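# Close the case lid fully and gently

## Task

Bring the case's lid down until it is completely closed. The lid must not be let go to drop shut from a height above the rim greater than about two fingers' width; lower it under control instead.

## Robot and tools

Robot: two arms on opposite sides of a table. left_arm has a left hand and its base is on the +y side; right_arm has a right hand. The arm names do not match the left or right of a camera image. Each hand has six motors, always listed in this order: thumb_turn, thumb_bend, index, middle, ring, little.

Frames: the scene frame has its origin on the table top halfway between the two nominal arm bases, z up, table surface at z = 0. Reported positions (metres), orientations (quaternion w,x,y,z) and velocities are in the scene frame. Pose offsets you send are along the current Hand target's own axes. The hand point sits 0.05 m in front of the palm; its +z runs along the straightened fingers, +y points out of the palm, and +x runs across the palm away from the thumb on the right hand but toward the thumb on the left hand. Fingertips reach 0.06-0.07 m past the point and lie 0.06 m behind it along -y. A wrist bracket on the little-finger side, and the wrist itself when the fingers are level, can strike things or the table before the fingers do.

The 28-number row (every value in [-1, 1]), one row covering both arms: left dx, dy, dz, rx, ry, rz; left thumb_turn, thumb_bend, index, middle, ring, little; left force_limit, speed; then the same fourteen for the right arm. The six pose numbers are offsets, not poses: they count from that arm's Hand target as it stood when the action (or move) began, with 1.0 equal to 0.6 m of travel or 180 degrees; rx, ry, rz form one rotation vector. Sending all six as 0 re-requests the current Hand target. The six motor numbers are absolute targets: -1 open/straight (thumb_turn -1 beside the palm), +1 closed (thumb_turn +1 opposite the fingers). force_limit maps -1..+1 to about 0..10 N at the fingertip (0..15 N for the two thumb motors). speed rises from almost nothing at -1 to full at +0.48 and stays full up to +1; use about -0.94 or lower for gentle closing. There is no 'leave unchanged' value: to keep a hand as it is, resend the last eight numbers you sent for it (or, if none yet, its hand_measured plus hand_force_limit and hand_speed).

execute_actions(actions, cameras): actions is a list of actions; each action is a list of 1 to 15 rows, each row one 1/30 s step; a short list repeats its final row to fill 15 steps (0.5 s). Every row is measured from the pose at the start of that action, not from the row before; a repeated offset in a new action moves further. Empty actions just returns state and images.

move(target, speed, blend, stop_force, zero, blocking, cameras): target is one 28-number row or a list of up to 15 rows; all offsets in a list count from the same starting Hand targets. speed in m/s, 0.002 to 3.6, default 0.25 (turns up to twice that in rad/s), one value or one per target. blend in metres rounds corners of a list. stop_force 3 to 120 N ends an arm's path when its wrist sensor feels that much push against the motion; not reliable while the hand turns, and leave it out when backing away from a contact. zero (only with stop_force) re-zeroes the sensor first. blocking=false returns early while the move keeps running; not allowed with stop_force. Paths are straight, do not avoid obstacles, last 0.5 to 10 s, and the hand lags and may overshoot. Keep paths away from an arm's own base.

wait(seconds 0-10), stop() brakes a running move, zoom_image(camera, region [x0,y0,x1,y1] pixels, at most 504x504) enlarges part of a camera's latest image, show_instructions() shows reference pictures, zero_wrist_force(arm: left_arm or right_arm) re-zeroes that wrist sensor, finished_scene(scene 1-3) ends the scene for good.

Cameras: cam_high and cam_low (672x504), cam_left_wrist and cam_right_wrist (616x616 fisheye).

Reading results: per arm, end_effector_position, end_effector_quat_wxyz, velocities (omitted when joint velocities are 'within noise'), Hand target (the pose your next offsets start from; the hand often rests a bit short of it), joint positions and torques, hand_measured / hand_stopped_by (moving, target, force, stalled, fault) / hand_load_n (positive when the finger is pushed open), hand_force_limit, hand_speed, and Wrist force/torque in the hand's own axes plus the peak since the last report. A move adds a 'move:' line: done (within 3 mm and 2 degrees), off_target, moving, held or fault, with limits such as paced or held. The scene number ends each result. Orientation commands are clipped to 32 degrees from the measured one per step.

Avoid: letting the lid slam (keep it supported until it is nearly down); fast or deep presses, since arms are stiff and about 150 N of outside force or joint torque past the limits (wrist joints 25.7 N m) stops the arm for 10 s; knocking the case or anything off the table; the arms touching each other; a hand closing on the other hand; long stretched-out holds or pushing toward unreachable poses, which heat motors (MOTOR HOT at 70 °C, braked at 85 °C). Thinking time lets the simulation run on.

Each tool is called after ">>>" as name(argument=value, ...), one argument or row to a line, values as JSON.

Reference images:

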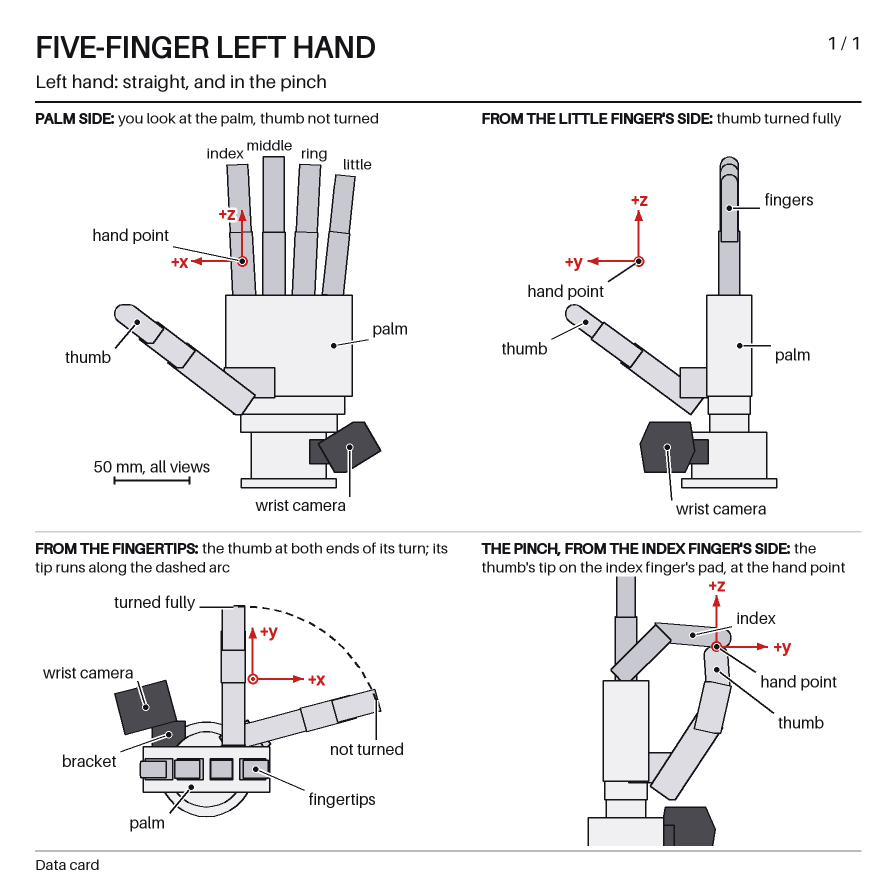

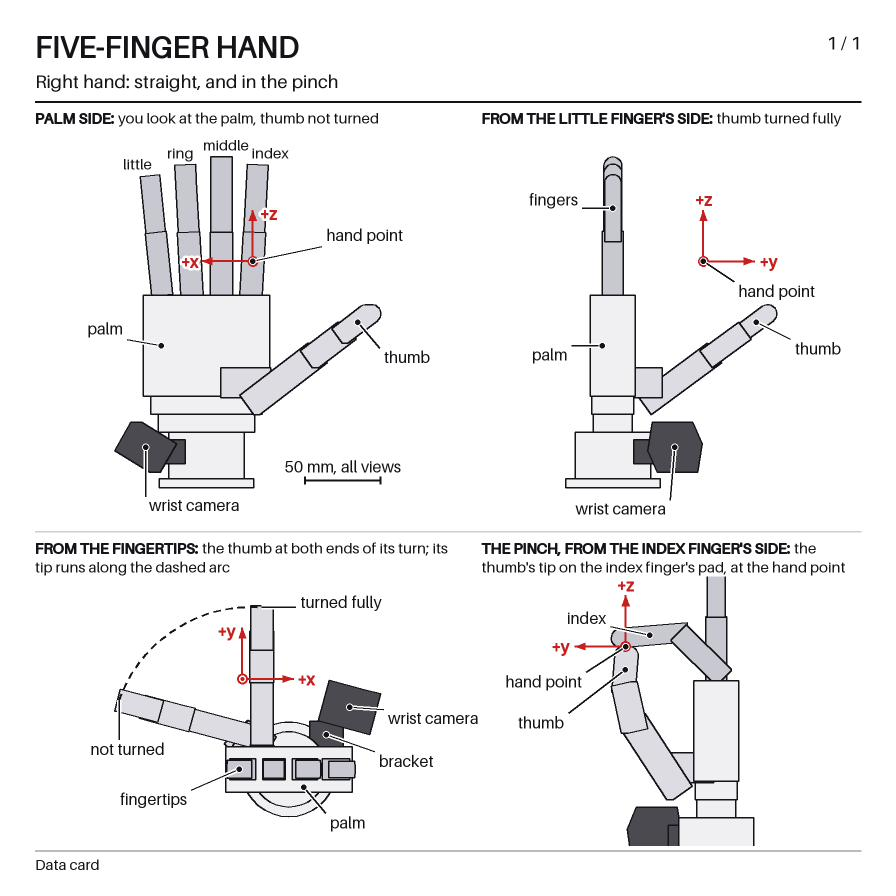

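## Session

>>> execute_actions(
  actions=[],
  cameras=["cam_high","cam_low"],
)

>>> zoom_image(
  camera="cam_high",
  region=[180, 90, 500, 340],
)

Scene clock: 0.00 s.
left_arm: end_effector_position=(+0.3083, +0.0386, +0.3558) hand_measured=(-1.000, -1.000, -1.000, -1.000, -1.000, -1.000) hand_load_n=(+0.0, +0.0, +0.0, +0.0, +0.0, +0.0) hand_stopped_by=(target, target, target, target, target, target) hand_force_limit=0.00 hand_speed=-0.80 end_effector_quat_wxyz=(+0.254, +0.572, +0.768, -0.137) | right_arm: end_effector_position=(+0.4248, -0.1847, +0.3788) hand_measured=(-1.000, -1.000, -1.000, -1.000, -1.000, -1.000) hand_load_n=(+0.0, +0.0, +0.0, +0.0, +0.0, -0.5) hand_stopped_by=(target, target, target, target, target, target) hand_force_limit=0.00 hand_speed=-0.80 end_effector_quat_wxyz=(-0.041, +0.482, +0.873, -0.056)
Joint positions: left_arm=[3.911 -1.879 -1.103 1.976 -1.404 -1.168] | right_arm=[-1.144 -0.884 0.544 2.048 1.565 -0.088]
Joint velocities: within noise
Joint torques (N m): no reading
Motor temperatures (°C): left_arm=[25 26 24 39 33 29] | right_arm=[22 28 28 38 31 28]
Wrist force (N): no reading
Wrist torque (N m): no reading
Wrist force, peak (N): no reading
Hand target: left_arm +0.3083, +0.0386, +0.3558; +0.254, +0.572, +0.768, -0.137 | right_arm +0.4248, -0.1847, +0.3788; -0.041, +0.482, +0.873, -0.056
Images, in order (width x height): cam_high 672x504, cam_low 672x504.

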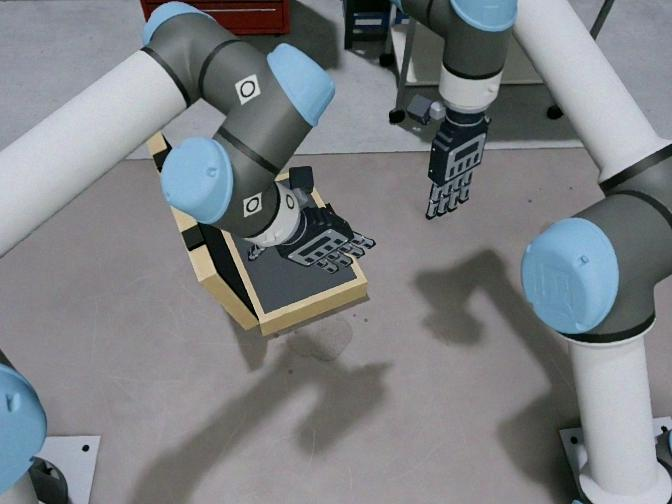

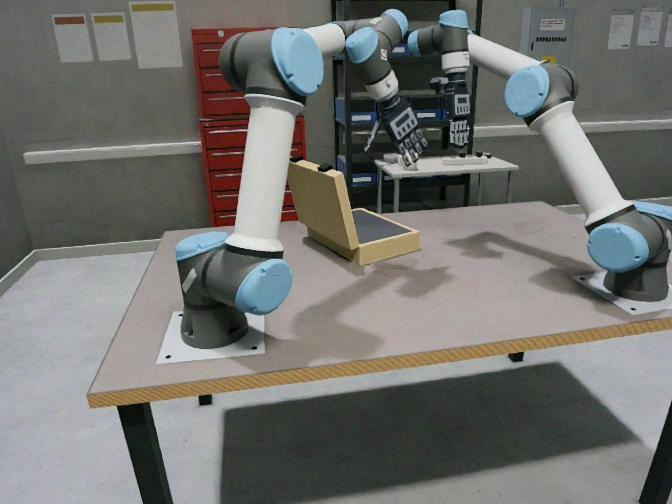

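Scaled by 1.575 from the camera's 672x504 image, which has a finer 960x720 frame.

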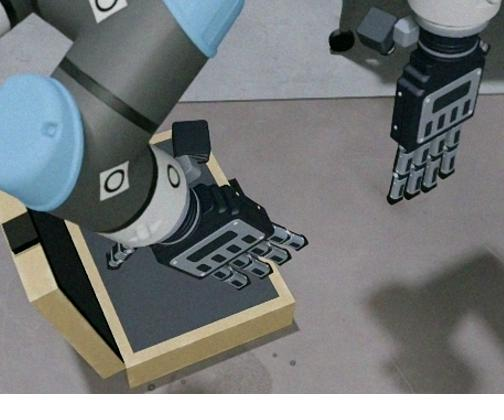

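>>> zoom_image(
  camera="cam_high",
  region=[140, 120, 390, 345],
)

Scaled by 2.016 from the camera's 672x504 image, which has a finer 960x720 frame.

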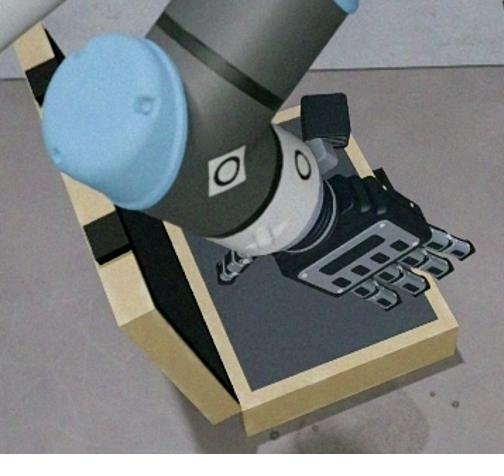

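>>> move(
  target=[
    [-0.0182,0.1735,-0.1198,0.0509,-0.0511,-0.5386,-1,-1,-1,-1,-1,-1,0,-0.8,-0.0987,0.2903,-0.044,-0.2372,0.1439,-0.444,-1,-1,-0.45,-0.45,-0.45,-0.45,0,-0.3],
  ],
  speed=0.35,
  cameras=["cam_high","cam_low"],
)

>>> zoom_image(
  camera="cam_high",
  region=[140, 100, 420, 350],
)

Scene clock: 88.30 s.
left_arm: end_effector_position=(+0.3925, +0.0979, +0.4300) hand_measured=(-1.000, -1.000, -1.000, -1.000, -1.000, -1.000) hand_load_n=(-0.5, +0.0, +0.0, +0.0, +0.0, +0.0) hand_stopped_by=(target, target, target, target, target, target) hand_force_limit=0.00 hand_speed=-0.80 end_effector_quat_wxyz=(-0.079, +0.189, -0.904, +0.375) | right_arm: end_effector_position=(+0.6038, -0.1420, +0.3793) hand_measured=(-1.000, -1.000, -0.450, -0.450, -0.450, -0.450) hand_load_n=(+0.0, +0.0, +0.0, +0.0, +0.0, +0.0) hand_stopped_by=(target, target, target, target, target, target) hand_force_limit=0.00 hand_speed=-0.30 end_effector_quat_wxyz=(-0.017, -0.127, +0.890, +0.437)
Joint positions: left_arm=[4.343 -1.976 -0.76 1.793 -1.061 -2.549] | right_arm=[-1.572 -0.399 0.035 2.105 0.677 -1.89]
Joint velocities: within noise
Joint torques (N m): left_arm=[-8.9 45.16 9.54 -0.54 -2.07 -2.34] | right_arm=[8.61 -66.1 -28.55 3.22 -2.91 -1.89]
Motor temperatures (°C): left_arm=[24 26 24 39 32 29] | right_arm=[22 28 28 38 31 28]
Wrist force (N): left_arm=[0.4 -0.3 -0.3] | right_arm=[-0.4 1.9 -1.1]
Wrist torque (N m): left_arm=[-0.02 -0.09 0.02] | right_arm=[0.15 0.11 -0.13]
Wrist force, peak (N): left_arm=[0.7 -0.1 -0.7] | right_arm=[-0.6 1.9 -1.2]
Hand target: left_arm +0.3925, +0.0979, +0.4300; +0.079, -0.190, +0.904, -0.375 | right_arm +0.6055, -0.1413, +0.3801; -0.078, -0.190, +0.904, +0.375
Off the commanded pose: left_arm 0.000 m, 0 deg | right_arm 0.002 m, 12 deg.
elbow stopped short (right arm): the move would have taken joint 3 (elbow) straighter than the controller allows.
move: off_target (right_arm)
Images, in order (width x height): cam_high 672x504, cam_low 672x504.

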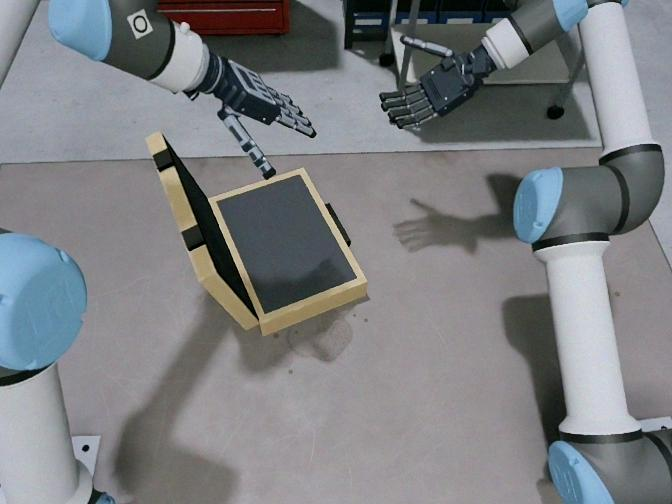

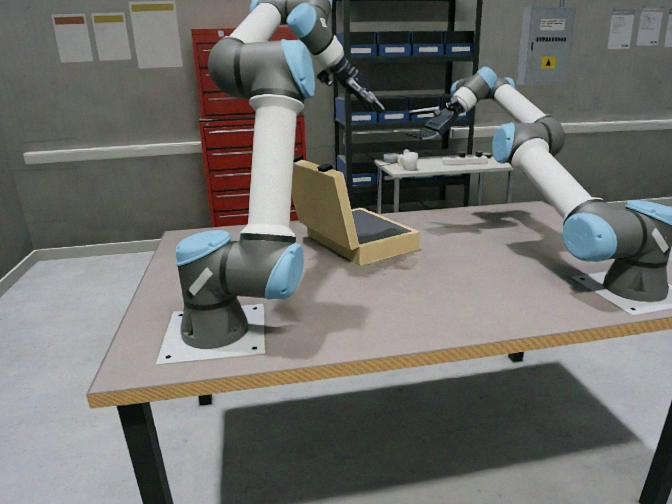

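Scaled by 1.800 from the camera's 672x504 image, which has a finer 960x720 frame.

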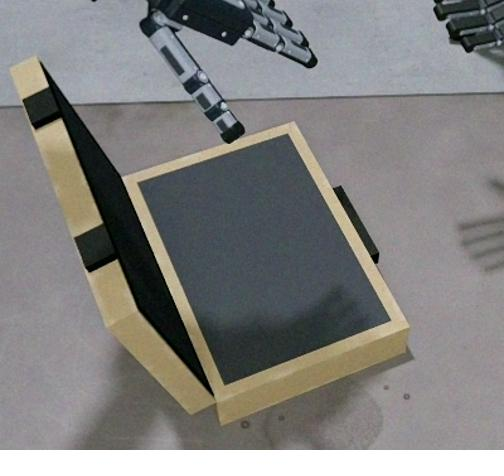

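>>> move(
  target=[
    [-0.1308,0.4257,-0.2843,0,0,0,-1,-1,-1,-1,-1,-1,0,-0.8,0.0048,0.1257,0.3737,0,0,0,-1,-1,-0.45,-0.45,-0.45,-0.45,0,-0.3],
    [-0.1308,0.5525,-0.1104,0,0,0,-1,-1,-1,-1,-1,-1,0,-0.8,0.0048,0.1257,0.3737,0,0,0,-1,-1,-0.45,-0.45,-0.45,-0.45,0,-0.3],
  ],
  speed=[0.3,0.2],
  blend=[0.02,0],
  cameras=["cam_high","cam_low"],
)

>>> zoom_image(
  camera="cam_high",
  region=[120, 100, 420, 350],
)

Scene clock: 132.30 s.
left_arm: end_effector_position=(+0.3515, +0.3868, +0.2423) hand_measured=(-1.000, -1.000, -1.000, -1.000, -1.000, -1.000) hand_load_n=(+0.0, +0.0, +0.0, +0.0, +0.0, +0.0) hand_stopped_by=(target, target, target, target, target, target) hand_force_limit=0.00 hand_speed=-0.80 end_effector_quat_wxyz=(-0.079, +0.189, -0.904, +0.375) | right_arm: end_effector_position=(+0.5166, +0.0508, +0.2745) hand_measured=(-1.000, -1.000, -0.450, -0.450, -0.450, -0.450) hand_load_n=(+0.5, +0.0, +0.5, +0.0, +0.0, +0.5) hand_stopped_by=(target, target, target, target, target, target) hand_force_limit=0.00 hand_speed=-0.30 end_effector_quat_wxyz=(-0.046, -0.163, +0.902, +0.398)
Joint positions: left_arm=[5.148 -1.615 -1.851 1.9 -0.784 -1.577] | right_arm=[-1.251 -0.32 0.035 1.779 0.749 -1.53]
Joint velocities: within noise
Joint torques (N m): left_arm=[11.55 18.51 8.77 -0.87 -1.68 2.2] | right_arm=[7.63 -63.46 -10.39 0.28 -2.79 0.94]
Motor temperatures (°C): left_arm=[24 26 24 39 32 29] | right_arm=[22 28 28 38 31 28]
Wrist force (N): left_arm=[0.5 -0.3 -0.6] | right_arm=[-0.2 1.6 -1.0]
Wrist torque (N m): left_arm=[-0.01 -0.15 0.12] | right_arm=[0.09 0.14 -0.07]
Wrist force, peak (N): left_arm=[-0.2 0.9 -2.7] | right_arm=[-0.9 1.2 -2.8]
Hand target: left_arm +0.3515, +0.3869, +0.2422; +0.079, -0.190, +0.904, -0.375 | right_arm +0.5179, +0.0517, +0.2749; -0.078, -0.190, +0.904, +0.375
Off the commanded pose: left_arm 0.000 m, 0 deg | right_arm 0.002 m, 5 deg.
elbow stopped short (right arm): the move would have taken joint 3 (elbow) straighter than the controller allows.
move: off_target (right_arm)
Images, in order (width x height): cam_high 672x504, cam_low 672x504.

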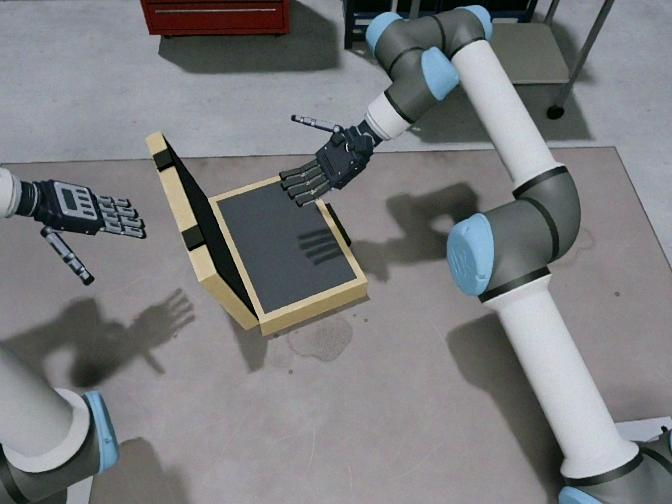

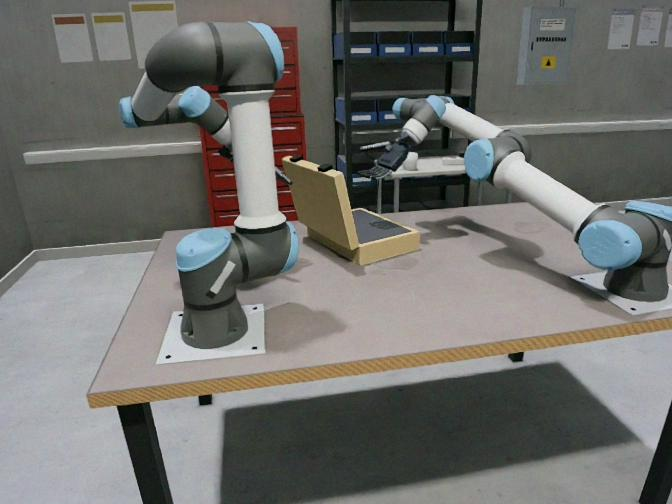

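Scaled by 1.680 from the camera's 672x504 image, which has a finer 960x720 frame.

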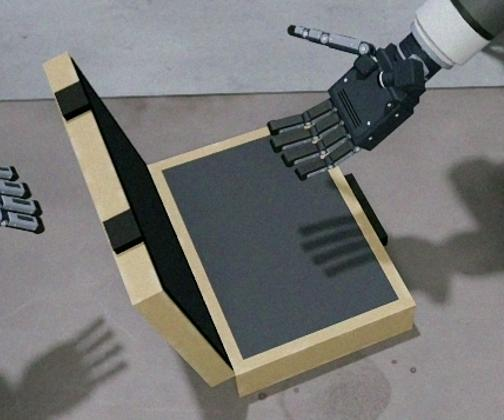

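>>> move(
  target=[
    [0,-0.0896,0.0542,0,0,0,-1,-1,-1,-1,-1,-1,0,-0.8,0,0,0,0,0,0,-1,-1,-0.45,-0.45,-0.45,-0.45,0,-0.3],
    [0,-0.1402,0.0898,0,0,0,-1,-1,-1,-1,-1,-1,0,-0.8,0,0,0,0,0,0,-1,-1,-0.45,-0.45,-0.45,-0.45,0,-0.3],
    [0,-0.176,0.1254,0,0,0,-1,-1,-1,-1,-1,-1,0,-0.8,0,0,0,0,0,0,-1,-1,-0.45,-0.45,-0.45,-0.45,0,-0.3],
    [0,-0.2087,0.171,0,0,0,-1,-1,-1,-1,-1,-1,0,-0.8,0,0,0,0,0,0,-1,-1,-0.45,-0.45,-0.45,-0.45,0,-0.3],
    [0,-0.231,0.2163,0,0,0,-1,-1,-1,-1,-1,-1,0,-0.8,0,0,0,0,0,0,-1,-1,-0.45,-0.45,-0.45,-0.45,0,-0.3],
  ],
  speed=[0.12,0.1,0.1,0.07,0.06],
  blend=[0.01,0.01,0.01,0.01,0],
  cameras=["cam_high","cam_low"],
)

>>> zoom_image(
  camera="cam_high",
  region=[120, 100, 420, 350],
)

Scene clock: 159.27 s.
left_arm: end_effector_position=(+0.4277, +0.2131, +0.2486) hand_measured=(-1.000, -1.000, -1.000, -1.000, -1.000, -1.000) hand_load_n=(+0.0, +0.0, -0.5, +0.0, +0.0, +0.0) hand_stopped_by=(target, target, target, target, target, target) hand_force_limit=0.00 hand_speed=-0.80 end_effector_quat_wxyz=(-0.079, +0.190, -0.904, +0.375) | right_arm: end_effector_position=(+0.5165, +0.0508, +0.2744) hand_measured=(-1.000, -1.000, -0.450, -0.450, -0.450, -0.450) hand_load_n=(+0.0, +0.0, +0.0, +0.5, +0.0, +0.0) hand_stopped_by=(target, target, target, target, target, target) hand_force_limit=0.00 hand_speed=-0.30 end_effector_quat_wxyz=(-0.046, -0.163, +0.902, +0.398)
Joint positions: left_arm=[4.623 -1.846 -1.445 2.189 -0.914 -2.263] | right_arm=[-1.251 -0.32 0.035 1.779 0.749 -1.53]
Joint velocities: within noise
Joint torques (N m): left_arm=[11.49 39.27 10.76 -2.91 3.35 2.32] | right_arm=[6.96 -70.66 -27.62 4.28 -0.9 -1.04]
Motor temperatures (°C): left_arm=[24 26 24 39 32 29] | right_arm=[22 28 28 38 30 28]
Wrist force (N): left_arm=[0.0 -0.3 -0.5] | right_arm=[-0.1 0.7 -1.3]
Wrist torque (N m): left_arm=[0.00 -0.02 0.02] | right_arm=[0.08 0.12 -0.09]
Wrist force, peak (N): left_arm=[0.2 0.8 -1.7] | right_arm=[-0.1 2.0 -0.8]
Hand target: left_arm +0.4278, +0.2131, +0.2486; +0.079, -0.190, +0.904, -0.375 | right_arm +0.5179, +0.0517, +0.2749; -0.078, -0.190, +0.904, +0.375
Off the commanded pose: left_arm 0.000 m, 0 deg | right_arm 0.002 m, 5 deg.
elbow stopped short (right arm): the move would have taken joint 3 (elbow) straighter than the controller allows.
move: off_target (right_arm)
Images, in order (width x height): cam_high 672x504, cam_low 672x504.

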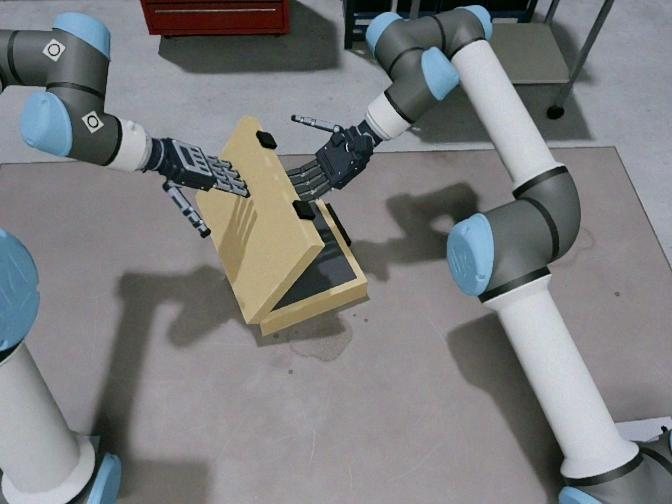

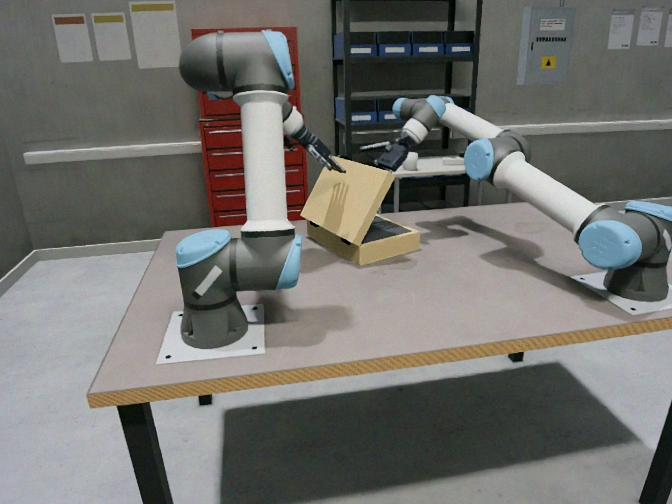

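Scaled by 1.680 from the camera's 672x504 image, which has a finer 960x720 frame.

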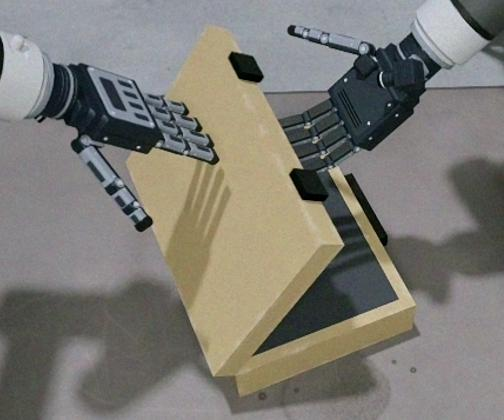

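>>> move(
  target=[
    [0,0,0,0,0,0,-1,-1,-1,-1,-1,-1,0,-0.8,-0.0067,-0.0713,0.0008,0,0,0,-1,-1,-0.45,-0.45,-0.45,-0.45,0,-0.3],
    [0,0,0,0,0,0,-1,-1,-1,-1,-1,-1,0,-0.8,-0.0167,-0.1296,0.013,0,0,0,-1,-1,-0.45,-0.45,-0.45,-0.45,0,-0.3],
    [0,0,0,0,0,0,-1,-1,-1,-1,-1,-1,0,-0.8,-0.0233,-0.211,0.0494,0,0,0,-1,-1,-0.45,-0.45,-0.45,-0.45,0,-0.3],
  ],
  speed=[0.06,0.09,0.1],
  blend=[0.01,0.01,0],
  cameras=["cam_high","cam_low"],
)

>>> zoom_image(
  camera="cam_high",
  region=[120, 100, 420, 350],
)

Scene clock: 186.90 s.
left_arm: end_effector_position=(+0.4278, +0.2131, +0.2486) hand_measured=(-1.000, -1.000, -1.000, -1.000, -1.000, -1.000) hand_load_n=(-0.5, +0.0, +0.0, +0.0, +0.0, +0.0) hand_stopped_by=(target, target, target, target, target, target) hand_force_limit=0.00 hand_speed=-0.80 end_effector_quat_wxyz=(-0.079, +0.190, -0.904, +0.375) | right_arm: end_effector_position=(+0.5576, -0.0059, +0.1642) hand_measured=(-1.000, -1.000, -0.450, -0.450, -0.450, -0.450) hand_load_n=(+0.0, +0.0, +0.0, +3.0, +0.0, +0.5) hand_stopped_by=(target, target, target, target, target, target) hand_force_limit=0.00 hand_speed=-0.30 end_effector_quat_wxyz=(-0.074, -0.186, +0.904, +0.377)
Joint positions: left_arm=[4.623 -1.846 -1.445 2.189 -0.914 -2.263] | right_arm=[-1.342 -0.168 0.035 1.827 0.791 -1.753]
Joint velocities: within noise
Joint torques (N m): left_arm=[10.1 40.44 11.91 -0.5 3.43 -1.62] | right_arm=[7.98 -74.63 -27.77 4.25 -3.34 1.92]
Motor temperatures (°C): left_arm=[24 26 24 39 32 29] | right_arm=[22 28 28 38 30 28]
Wrist force (N): left_arm=[0.1 -0.4 -0.4] | right_arm=[-0.2 0.3 0.3]
Wrist torque (N m): left_arm=[-0.01 -0.03 0.03] | right_arm=[0.27 0.19 -0.10]
Wrist force, peak (N): left_arm=[0.1 -0.5 -0.7] | right_arm=[-0.2 2.1 -1.1]
Hand target: left_arm +0.4278, +0.2131, +0.2486; +0.079, -0.190, +0.904, -0.375 | right_arm +0.5583, -0.0054, +0.1644; -0.078, -0.190, +0.904, +0.375
Off the commanded pose: left_arm 0.000 m, 0 deg | right_arm 0.001 m, 1 deg.
elbow stopped short (right arm): the move would have taken joint 3 (elbow) straighter than the controller allows.
move: done
Images, in order (width x height): cam_high 672x504, cam_low 672x504.

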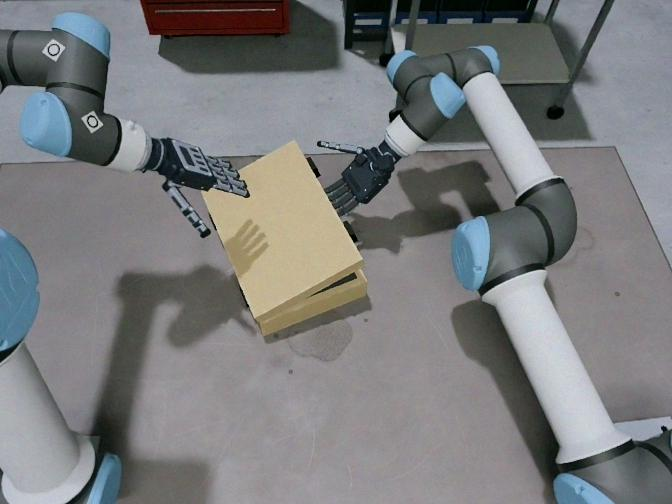

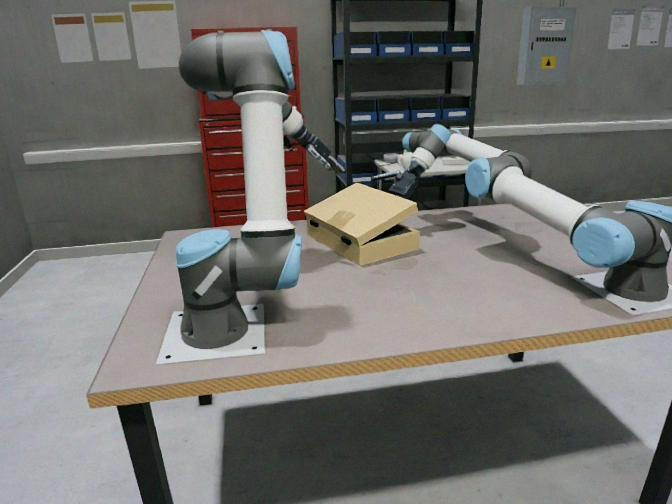

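Scaled by 1.680 from the camera's 672x504 image, which has a finer 960x720 frame.

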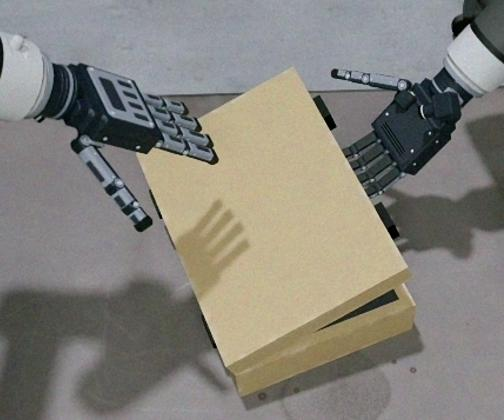

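>>> move(
  target=[
    [0,0,0,0,0,0,-1,-1,-1,-1,-1,-1,0,-0.8,0,-0.0434,0.0318,0,0,0,-1,-1,-0.45,-0.45,-0.45,-0.45,0,-0.3],
    [0,0,0,0,0,0,-1,-1,-1,-1,-1,-1,0,-0.8,0,-0.1377,-0.0625,0,0,0,-1,-1,-0.45,-0.45,-0.45,-0.45,0,-0.3],
  ],
  speed=[0.07,0.11],
  cameras=["cam_high","cam_low"],
)

>>> zoom_image(
  camera="cam_high",
  region=[120, 100, 420, 350],
)

>>> zoom_image(
  camera="cam_low",
  region=[280, 150, 460, 290],
)

Scene clock: 207.23 s.
left_arm: end_effector_position=(+0.4278, +0.2131, +0.2486) hand_measured=(-1.000, -1.000, -1.000, -1.000, -1.000, -1.000) hand_load_n=(+0.0, +0.0, +0.0, +0.0, +0.0, +0.0) hand_stopped_by=(target, target, target, target, target, target) hand_force_limit=0.00 hand_speed=-0.80 end_effector_quat_wxyz=(-0.079, +0.190, -0.904, +0.375) | right_arm: end_effector_position=(+0.5924, -0.0832, +0.1325) hand_measured=(-1.000, -1.000, -0.450, -0.450, -0.450, -0.450) hand_load_n=(+0.0, +0.0, +0.0, +0.0, +0.0, +0.0) hand_stopped_by=(target, target, target, target, target, target) hand_force_limit=0.00 hand_speed=-0.30 end_effector_quat_wxyz=(-0.078, -0.190, +0.904, +0.375)
Joint positions: left_arm=[4.623 -1.846 -1.445 2.189 -0.914 -2.263] | right_arm=[-1.458 -0.183 0.176 1.824 0.817 -1.923]
Joint velocities: within noise
Joint torques (N m): left_arm=[11.55 40.74 11.3 -0.97 3.41 0.81] | right_arm=[-2.58 -53.3 -27.73 0.48 -2.68 0.79]
Motor temperatures (°C): left_arm=[24 26 24 39 32 29] | right_arm=[22 28 28 38 30 28]
Wrist force (N): left_arm=[-0.1 -0.2 -0.4] | right_arm=[-0.2 1.8 -1.1]
Wrist torque (N m): left_arm=[0.00 0.00 0.01] | right_arm=[0.15 0.12 -0.08]
Wrist force, peak (N): left_arm=[-0.1 -0.5 -0.7] | right_arm=[0.0 1.9 1.8]
Hand target: left_arm +0.4278, +0.2131, +0.2486; +0.079, -0.190, +0.904, -0.375 | right_arm +0.5924, -0.0832, +0.1325; -0.078, -0.190, +0.904, +0.375
Off the commanded pose: left_arm 0.000 m, 0 deg | right_arm 0.000 m, 0 deg.
move: done
Images, in order (width x height): cam_high 672x504, cam_low 672x504.

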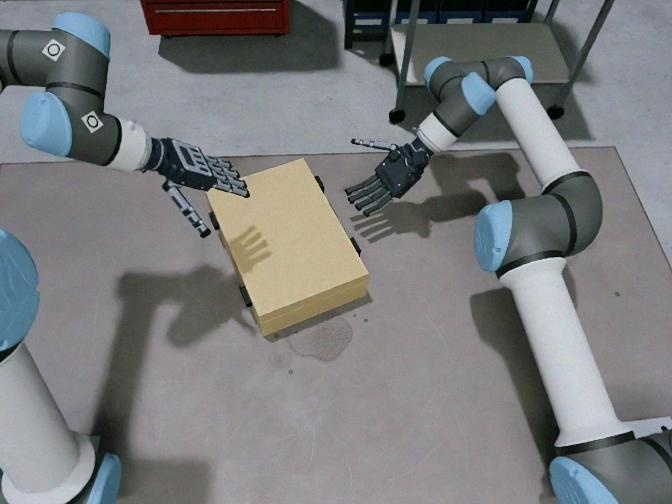

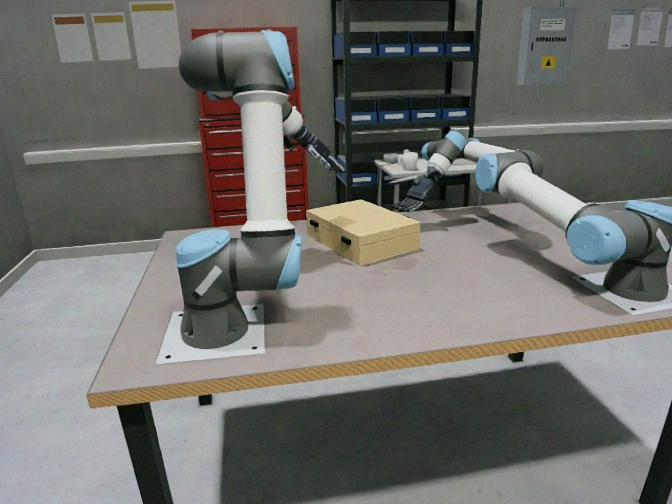

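Scaled by 1.680 from the camera's 672x504 image, which has a finer 960x720 frame.

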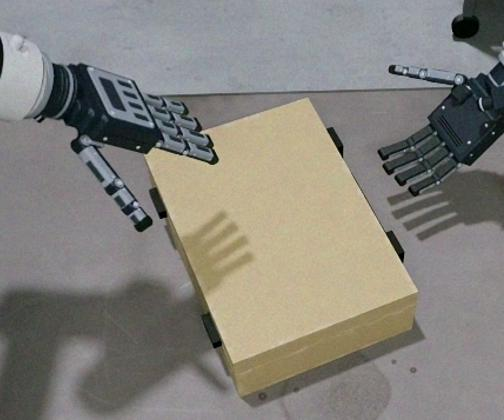

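Scaled by 2.800 from the camera's 672x504 image, which has a finer 960x720 frame.

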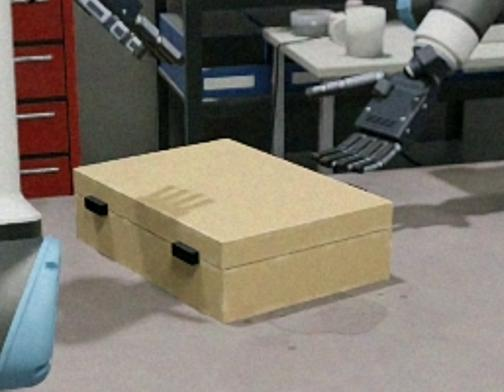

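>>> finished_scene(
  scene=3,
)

The scene is finished: the task was done.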